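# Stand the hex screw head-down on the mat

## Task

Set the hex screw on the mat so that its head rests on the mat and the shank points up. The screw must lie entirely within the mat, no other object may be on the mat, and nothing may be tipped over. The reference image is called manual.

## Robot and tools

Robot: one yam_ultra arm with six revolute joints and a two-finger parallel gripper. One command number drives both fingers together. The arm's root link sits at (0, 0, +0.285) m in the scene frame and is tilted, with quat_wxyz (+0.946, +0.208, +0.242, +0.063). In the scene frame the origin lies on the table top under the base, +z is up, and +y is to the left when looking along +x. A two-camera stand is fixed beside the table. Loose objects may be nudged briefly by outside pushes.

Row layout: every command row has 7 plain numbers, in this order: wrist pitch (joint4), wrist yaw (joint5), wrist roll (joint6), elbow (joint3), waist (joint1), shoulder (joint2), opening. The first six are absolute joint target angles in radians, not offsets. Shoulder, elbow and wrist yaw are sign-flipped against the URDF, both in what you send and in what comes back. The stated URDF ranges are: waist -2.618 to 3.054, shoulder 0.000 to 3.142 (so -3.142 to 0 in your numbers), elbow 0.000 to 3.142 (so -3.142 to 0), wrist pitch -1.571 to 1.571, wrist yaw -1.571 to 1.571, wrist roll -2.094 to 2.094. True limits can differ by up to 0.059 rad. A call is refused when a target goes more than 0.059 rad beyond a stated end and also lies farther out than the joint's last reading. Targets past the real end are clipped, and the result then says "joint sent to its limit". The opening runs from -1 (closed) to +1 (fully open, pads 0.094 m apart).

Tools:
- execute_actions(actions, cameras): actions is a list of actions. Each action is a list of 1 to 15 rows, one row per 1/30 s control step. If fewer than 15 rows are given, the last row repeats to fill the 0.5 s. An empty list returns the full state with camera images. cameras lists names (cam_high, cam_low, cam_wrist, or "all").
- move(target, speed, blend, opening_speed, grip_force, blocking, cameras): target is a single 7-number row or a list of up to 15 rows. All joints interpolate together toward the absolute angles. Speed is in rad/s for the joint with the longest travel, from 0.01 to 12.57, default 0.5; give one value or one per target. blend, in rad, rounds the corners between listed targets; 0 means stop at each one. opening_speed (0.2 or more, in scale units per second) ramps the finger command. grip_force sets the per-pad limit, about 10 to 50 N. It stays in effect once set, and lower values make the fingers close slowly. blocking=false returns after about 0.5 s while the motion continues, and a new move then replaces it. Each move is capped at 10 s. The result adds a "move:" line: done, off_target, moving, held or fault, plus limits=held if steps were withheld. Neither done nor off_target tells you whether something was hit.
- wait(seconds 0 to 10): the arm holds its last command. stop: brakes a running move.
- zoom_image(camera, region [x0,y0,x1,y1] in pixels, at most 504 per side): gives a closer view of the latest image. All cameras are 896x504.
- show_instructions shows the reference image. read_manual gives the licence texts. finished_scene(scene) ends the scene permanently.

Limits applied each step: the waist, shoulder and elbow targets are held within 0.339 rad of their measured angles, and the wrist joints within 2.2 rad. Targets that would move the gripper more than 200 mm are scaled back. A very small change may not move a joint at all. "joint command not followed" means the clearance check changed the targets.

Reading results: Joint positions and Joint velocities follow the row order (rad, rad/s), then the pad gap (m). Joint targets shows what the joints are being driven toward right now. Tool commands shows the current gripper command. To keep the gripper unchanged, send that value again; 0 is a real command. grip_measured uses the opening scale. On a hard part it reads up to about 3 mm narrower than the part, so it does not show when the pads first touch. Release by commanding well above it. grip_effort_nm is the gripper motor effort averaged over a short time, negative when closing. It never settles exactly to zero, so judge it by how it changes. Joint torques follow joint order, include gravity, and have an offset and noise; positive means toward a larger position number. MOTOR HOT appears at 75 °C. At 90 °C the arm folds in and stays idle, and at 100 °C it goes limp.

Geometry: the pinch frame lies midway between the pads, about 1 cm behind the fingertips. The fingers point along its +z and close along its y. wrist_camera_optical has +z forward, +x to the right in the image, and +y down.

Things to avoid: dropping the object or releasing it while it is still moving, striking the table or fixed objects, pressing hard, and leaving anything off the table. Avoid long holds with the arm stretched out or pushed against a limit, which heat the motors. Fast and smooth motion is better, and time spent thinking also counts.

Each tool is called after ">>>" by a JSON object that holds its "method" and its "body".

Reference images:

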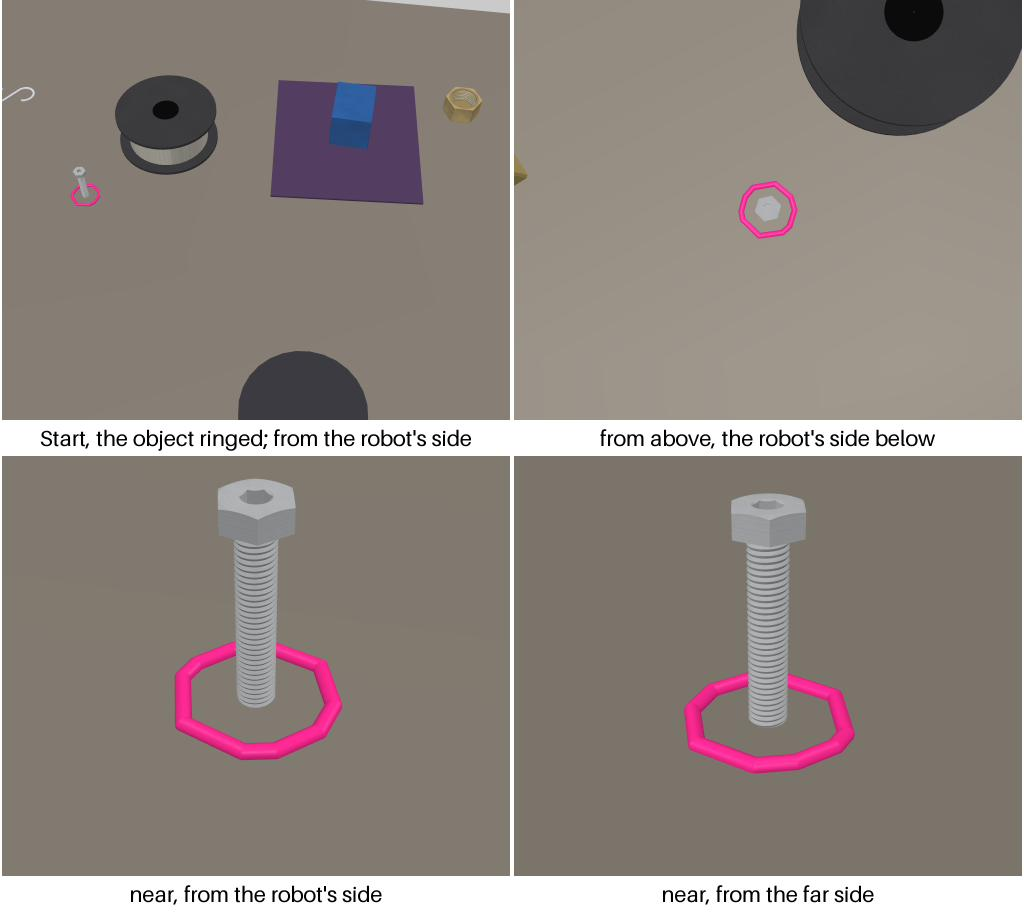

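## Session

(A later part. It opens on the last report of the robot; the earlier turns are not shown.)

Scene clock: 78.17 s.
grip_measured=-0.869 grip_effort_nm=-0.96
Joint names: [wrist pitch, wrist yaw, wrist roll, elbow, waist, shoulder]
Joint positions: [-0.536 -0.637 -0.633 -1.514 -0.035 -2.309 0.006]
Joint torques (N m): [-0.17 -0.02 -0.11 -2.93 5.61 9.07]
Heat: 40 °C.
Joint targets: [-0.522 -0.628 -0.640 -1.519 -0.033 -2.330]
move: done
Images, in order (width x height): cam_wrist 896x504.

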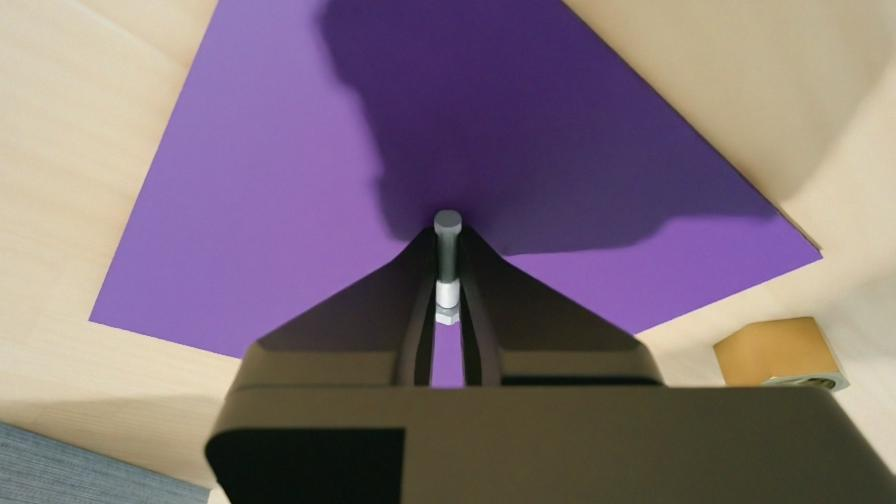

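>>> {"method": "move", "body": {"target": [[-0.737,-0.645,-0.537,-1.450,0.056,-2.107,-0.98],[0.1,0.1,-0.5,-0.9,-0.1,-1.8,-0.98],[1.543,1.076,-0.78,-0.639,-0.526,-2.354,-0.98],[1.536,1.106,-0.809,-0.899,-0.557,-2.618,-0.98]], "speed": [0.5,1.2,1.2,0.3], "blend": [0.08,0.2,0.03,0], "cameras": ["cam_wrist","cam_low"]}}

>>> {"method": "zoom_image", "body": {"camera": "cam_low", "region": [340, 230, 500, 330]}}

Scene clock: 85.50 s.
grip_measured=-0.871 grip_effort_nm=-0.98
Joint names: [wrist pitch, wrist yaw, wrist roll, elbow, waist, shoulder]
Joint positions: [1.53 1.085 -0.801 -0.892 -0.55 -2.598 0.006]
Joint torques (N m): [1.41 0.55 -0.1 1.4 1.44 6.35]
Heat: 40 °C.
Joint targets: [1.536 1.106 -0.809 -0.899 -0.557 -2.618]
move: done
Images, in order (width x height): cam_low 896x504, cam_wrist 896x504.

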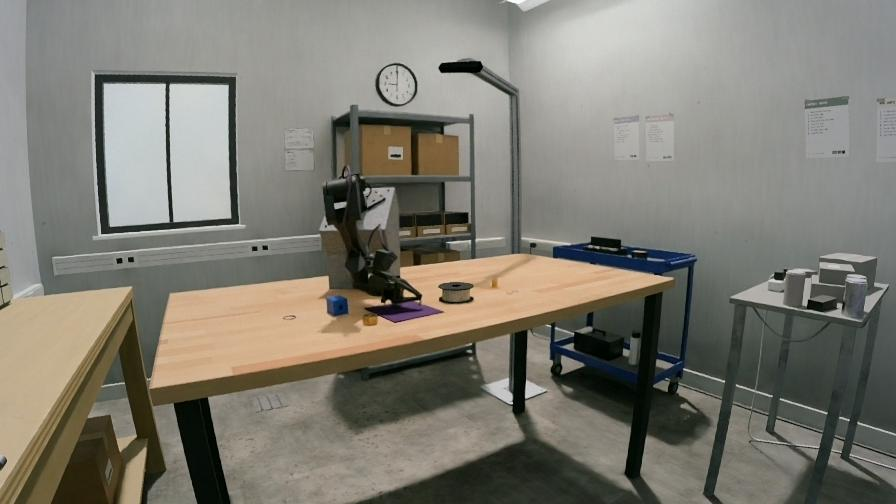

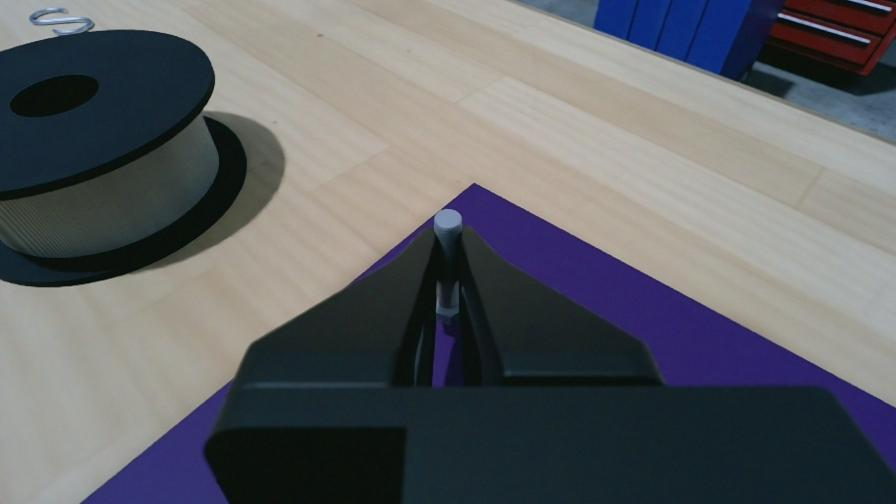

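Scaled by 3.150.

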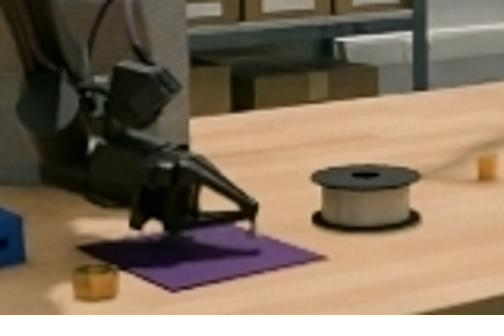

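>>> {"method": "move", "body": {"target": [1.536,1.108,-0.811,-0.918,-0.559,-2.637,-0.98], "speed": 0.1, "cameras": ["cam_wrist"]}}

>>> {"method": "zoom_image", "body": {"camera": "cam_wrist", "region": [350, 180, 550, 380]}}

>>> {"method": "move", "body": {"target": [1.536,1.109,-0.812,-0.933,-0.561,-2.652,-0.98], "speed": 0.1, "cameras": ["cam_wrist"]}}

>>> {"method": "zoom_image", "body": {"camera": "cam_wrist", "region": [350, 180, 550, 380]}}

Scene clock: 86.97 s.
grip_measured=-0.871 grip_effort_nm=-0.98
Joint names: [wrist pitch, wrist yaw, wrist roll, elbow, waist, shoulder]
Joint positions: [1.53 1.087 -0.803 -0.912 -0.55 -2.615 0.006]
Joint torques (N m): [1.41 0.53 -0.11 1.51 1.21 6.12]
Heat: 40 °C.
Joint targets: [1.536 1.108 -0.811 -0.918 -0.559 -2.637]
move: done
Images, in order (width x height): cam_wrist 896x504.

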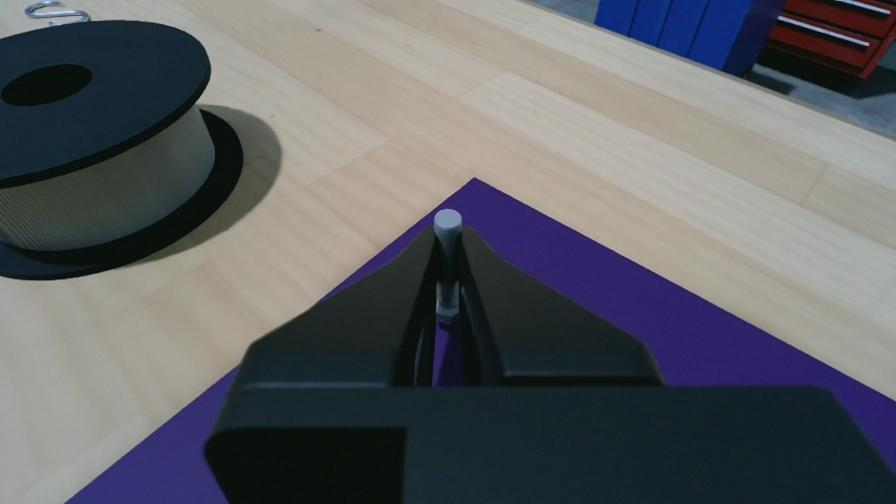

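Scaled by 2.520.

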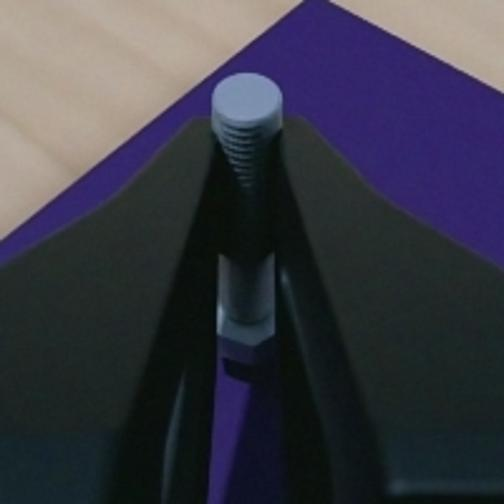

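Scene clock: 87.67 s.
grip_measured=-0.871 grip_effort_nm=-0.98
Joint names: [wrist pitch, wrist yaw, wrist roll, elbow, waist, shoulder]
Joint positions: [1.531 1.088 -0.805 -0.927 -0.55 -2.63 0.006]
Joint torques (N m): [1.41 0.55 -0.13 1.48 1.07 6.06]
Heat: 40 °C.
Joint targets: [1.536 1.109 -0.812 -0.933 -0.561 -2.652]
move: done
Images, in order (width x height): cam_wrist 896x504.

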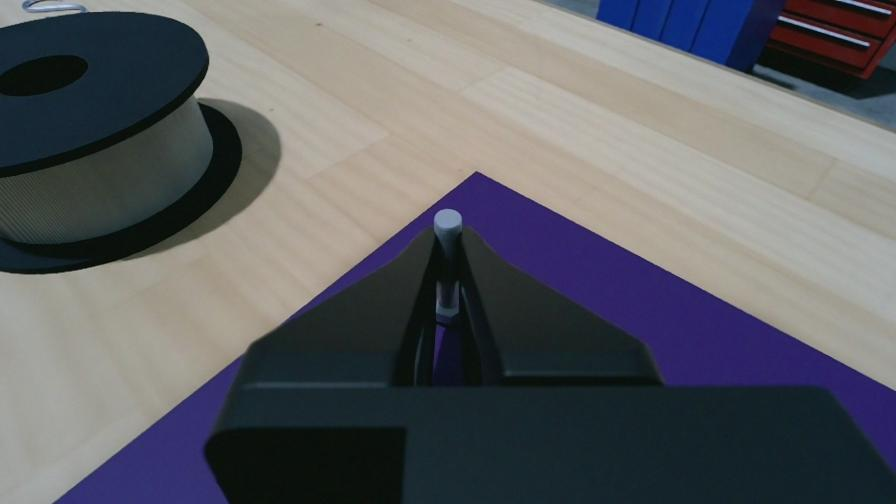

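Scaled by 2.520.

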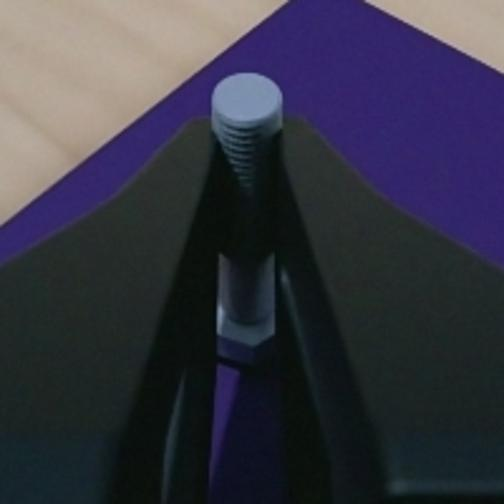

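>>> {"method": "move", "body": {"target": [1.536,1.110,-0.812,-0.941,-0.562,-2.661,-0.98], "speed": 0.1, "cameras": ["cam_wrist"]}}

>>> {"method": "zoom_image", "body": {"camera": "cam_wrist", "region": [350, 180, 550, 380]}}

Scene clock: 88.93 s.
grip_measured=-0.871 grip_effort_nm=-0.98
Joint names: [wrist pitch, wrist yaw, wrist roll, elbow, waist, shoulder]
Joint positions: [1.531 1.089 -0.805 -0.935 -0.554 -2.639 0.006]
Joint torques (N m): [1.41 0.55 -0.09 1.5 1.31 6.01]
Heat: 40 °C.
Joint targets: [1.536 1.110 -0.812 -0.941 -0.562 -2.661]
move: done
Images, in order (width x height): cam_wrist 896x504.

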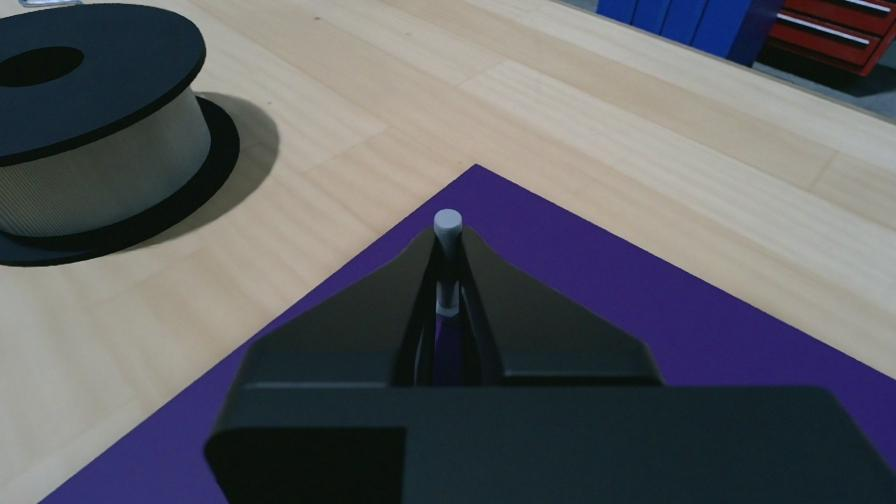

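Scaled by 2.520.

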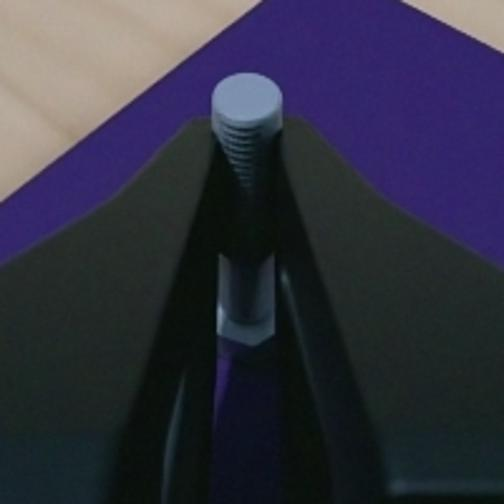

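>>> {"method": "move", "body": {"target": [1.536,1.110,-0.812,-0.950,-0.563,-2.671,-0.98], "speed": 0.1, "cameras": ["cam_wrist"]}}

>>> {"method": "zoom_image", "body": {"camera": "cam_wrist", "region": [350, 180, 550, 380]}}

Scene clock: 90.03 s.
grip_measured=-0.871 grip_effort_nm=-0.98
Joint names: [wrist pitch, wrist yaw, wrist roll, elbow, waist, shoulder]
Joint positions: [1.535 1.097 -0.805 -0.943 -0.554 -2.646 0.006]
Joint torques (N m): [1.35 0.47 -0.12 1.33 1.22 5.93]
Heat: 40 °C.
Joint targets: [1.536 1.110 -0.812 -0.950 -0.563 -2.671]
move: done
Images, in order (width x height): cam_wrist 896x504.

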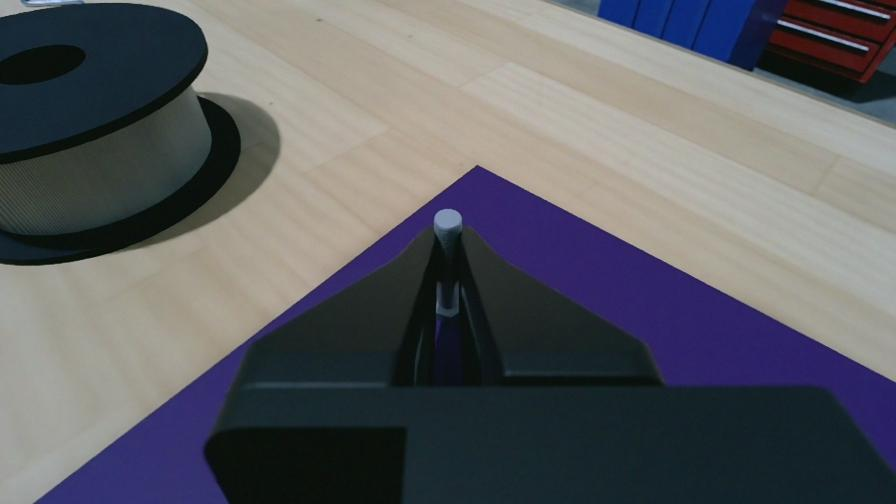

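Scaled by 2.520.

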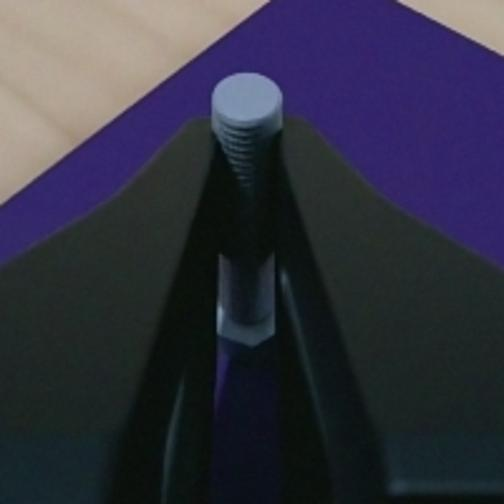

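>>> {"method": "move", "body": {"target": [1.536,1.110,-0.812,-0.946,-0.563,-2.667,-0.45], "opening_speed": 0.3, "cameras": ["cam_wrist"]}}

Scene clock: 92.33 s.
grip_measured=-0.452 grip_effort_nm=0.14
Joint names: [wrist pitch, wrist yaw, wrist roll, elbow, waist, shoulder]
Joint positions: [1.535 1.097 -0.805 -0.943 -0.554 -2.646 0.026]
Joint torques (N m): [1.36 0.5 -0.1 1.78 1.22 6.17]
Heat: 40 °C.
Joint targets: [1.536 1.110 -0.812 -0.946 -0.563 -2.667]
move: done
Images, in order (width x height): cam_wrist 896x504.

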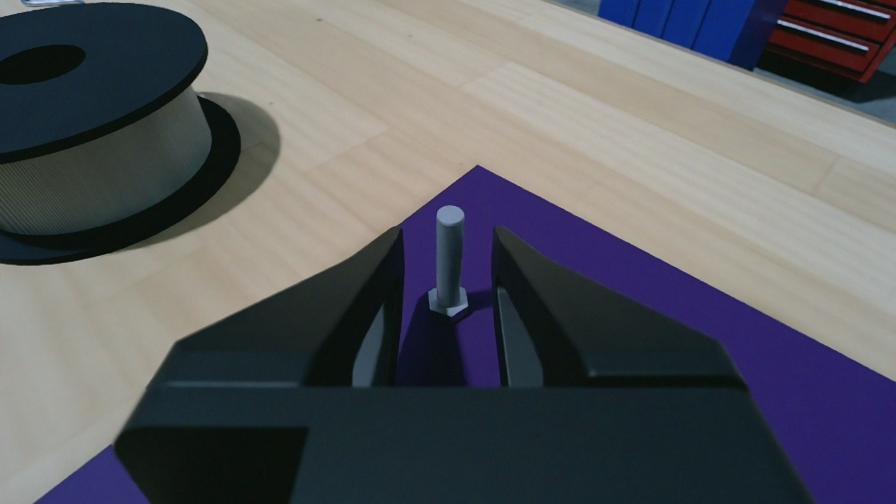

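>>> {"method": "move", "body": {"target": [[1.536,1.106,-0.809,-0.899,-0.557,-2.618,-0.45],[1.543,1.076,-0.78,-0.639,-0.526,-2.354,-0.45]], "speed": 0.35, "blend": [0.04,0], "cameras": ["cam_wrist","cam_high"]}}

>>> {"method": "zoom_image", "body": {"camera": "cam_high", "region": [380, 270, 540, 400]}}

Scene clock: 94.23 s.
grip_measured=-0.452 grip_effort_nm=0.13
Joint names: [wrist pitch, wrist yaw, wrist roll, elbow, waist, shoulder]
Joint positions: [1.54 1.073 -0.787 -0.652 -0.538 -2.37 0.026]
Joint torques (N m): [1.37 0.38 0.03 3.26 3.03 9.07]
Heat: 40 °C.
Joint targets: [1.543 1.076 -0.780 -0.639 -0.526 -2.354]
move: done; blend cut to 0.0245 rad at target 1
Images, in order (width x height): cam_high 896x504, cam_wrist 896x504.

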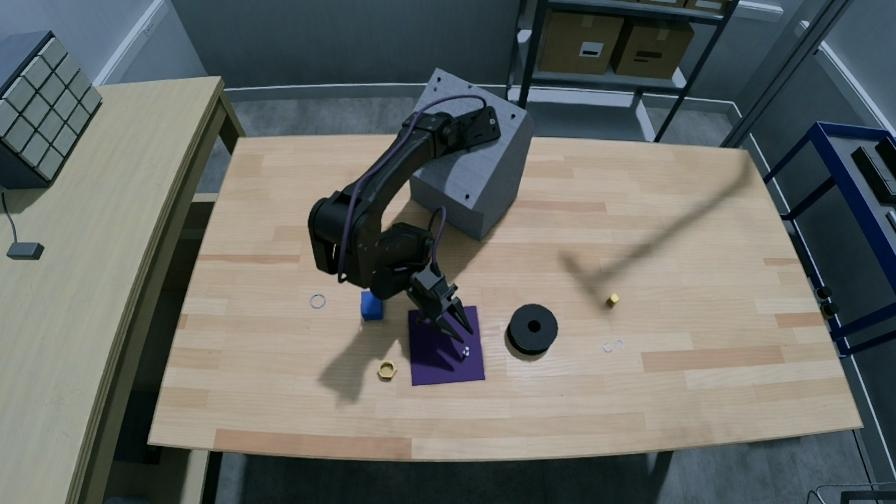

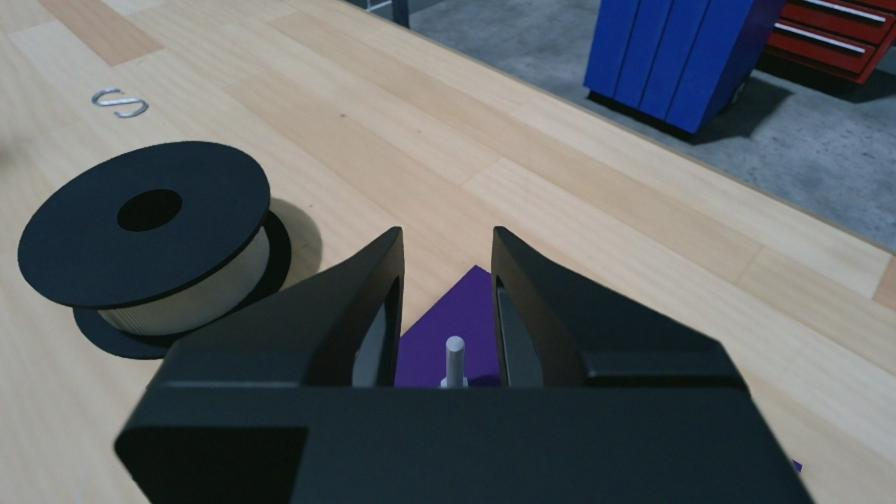

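Scaled by 3.150.

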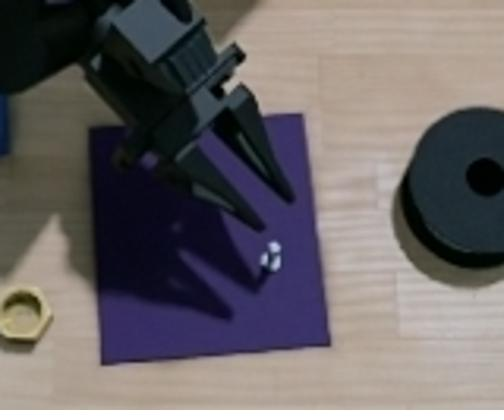

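Standing on the mat.

>>> {"method": "finished_scene", "body": {"scene": 1}}

The scene is finished: the task was done.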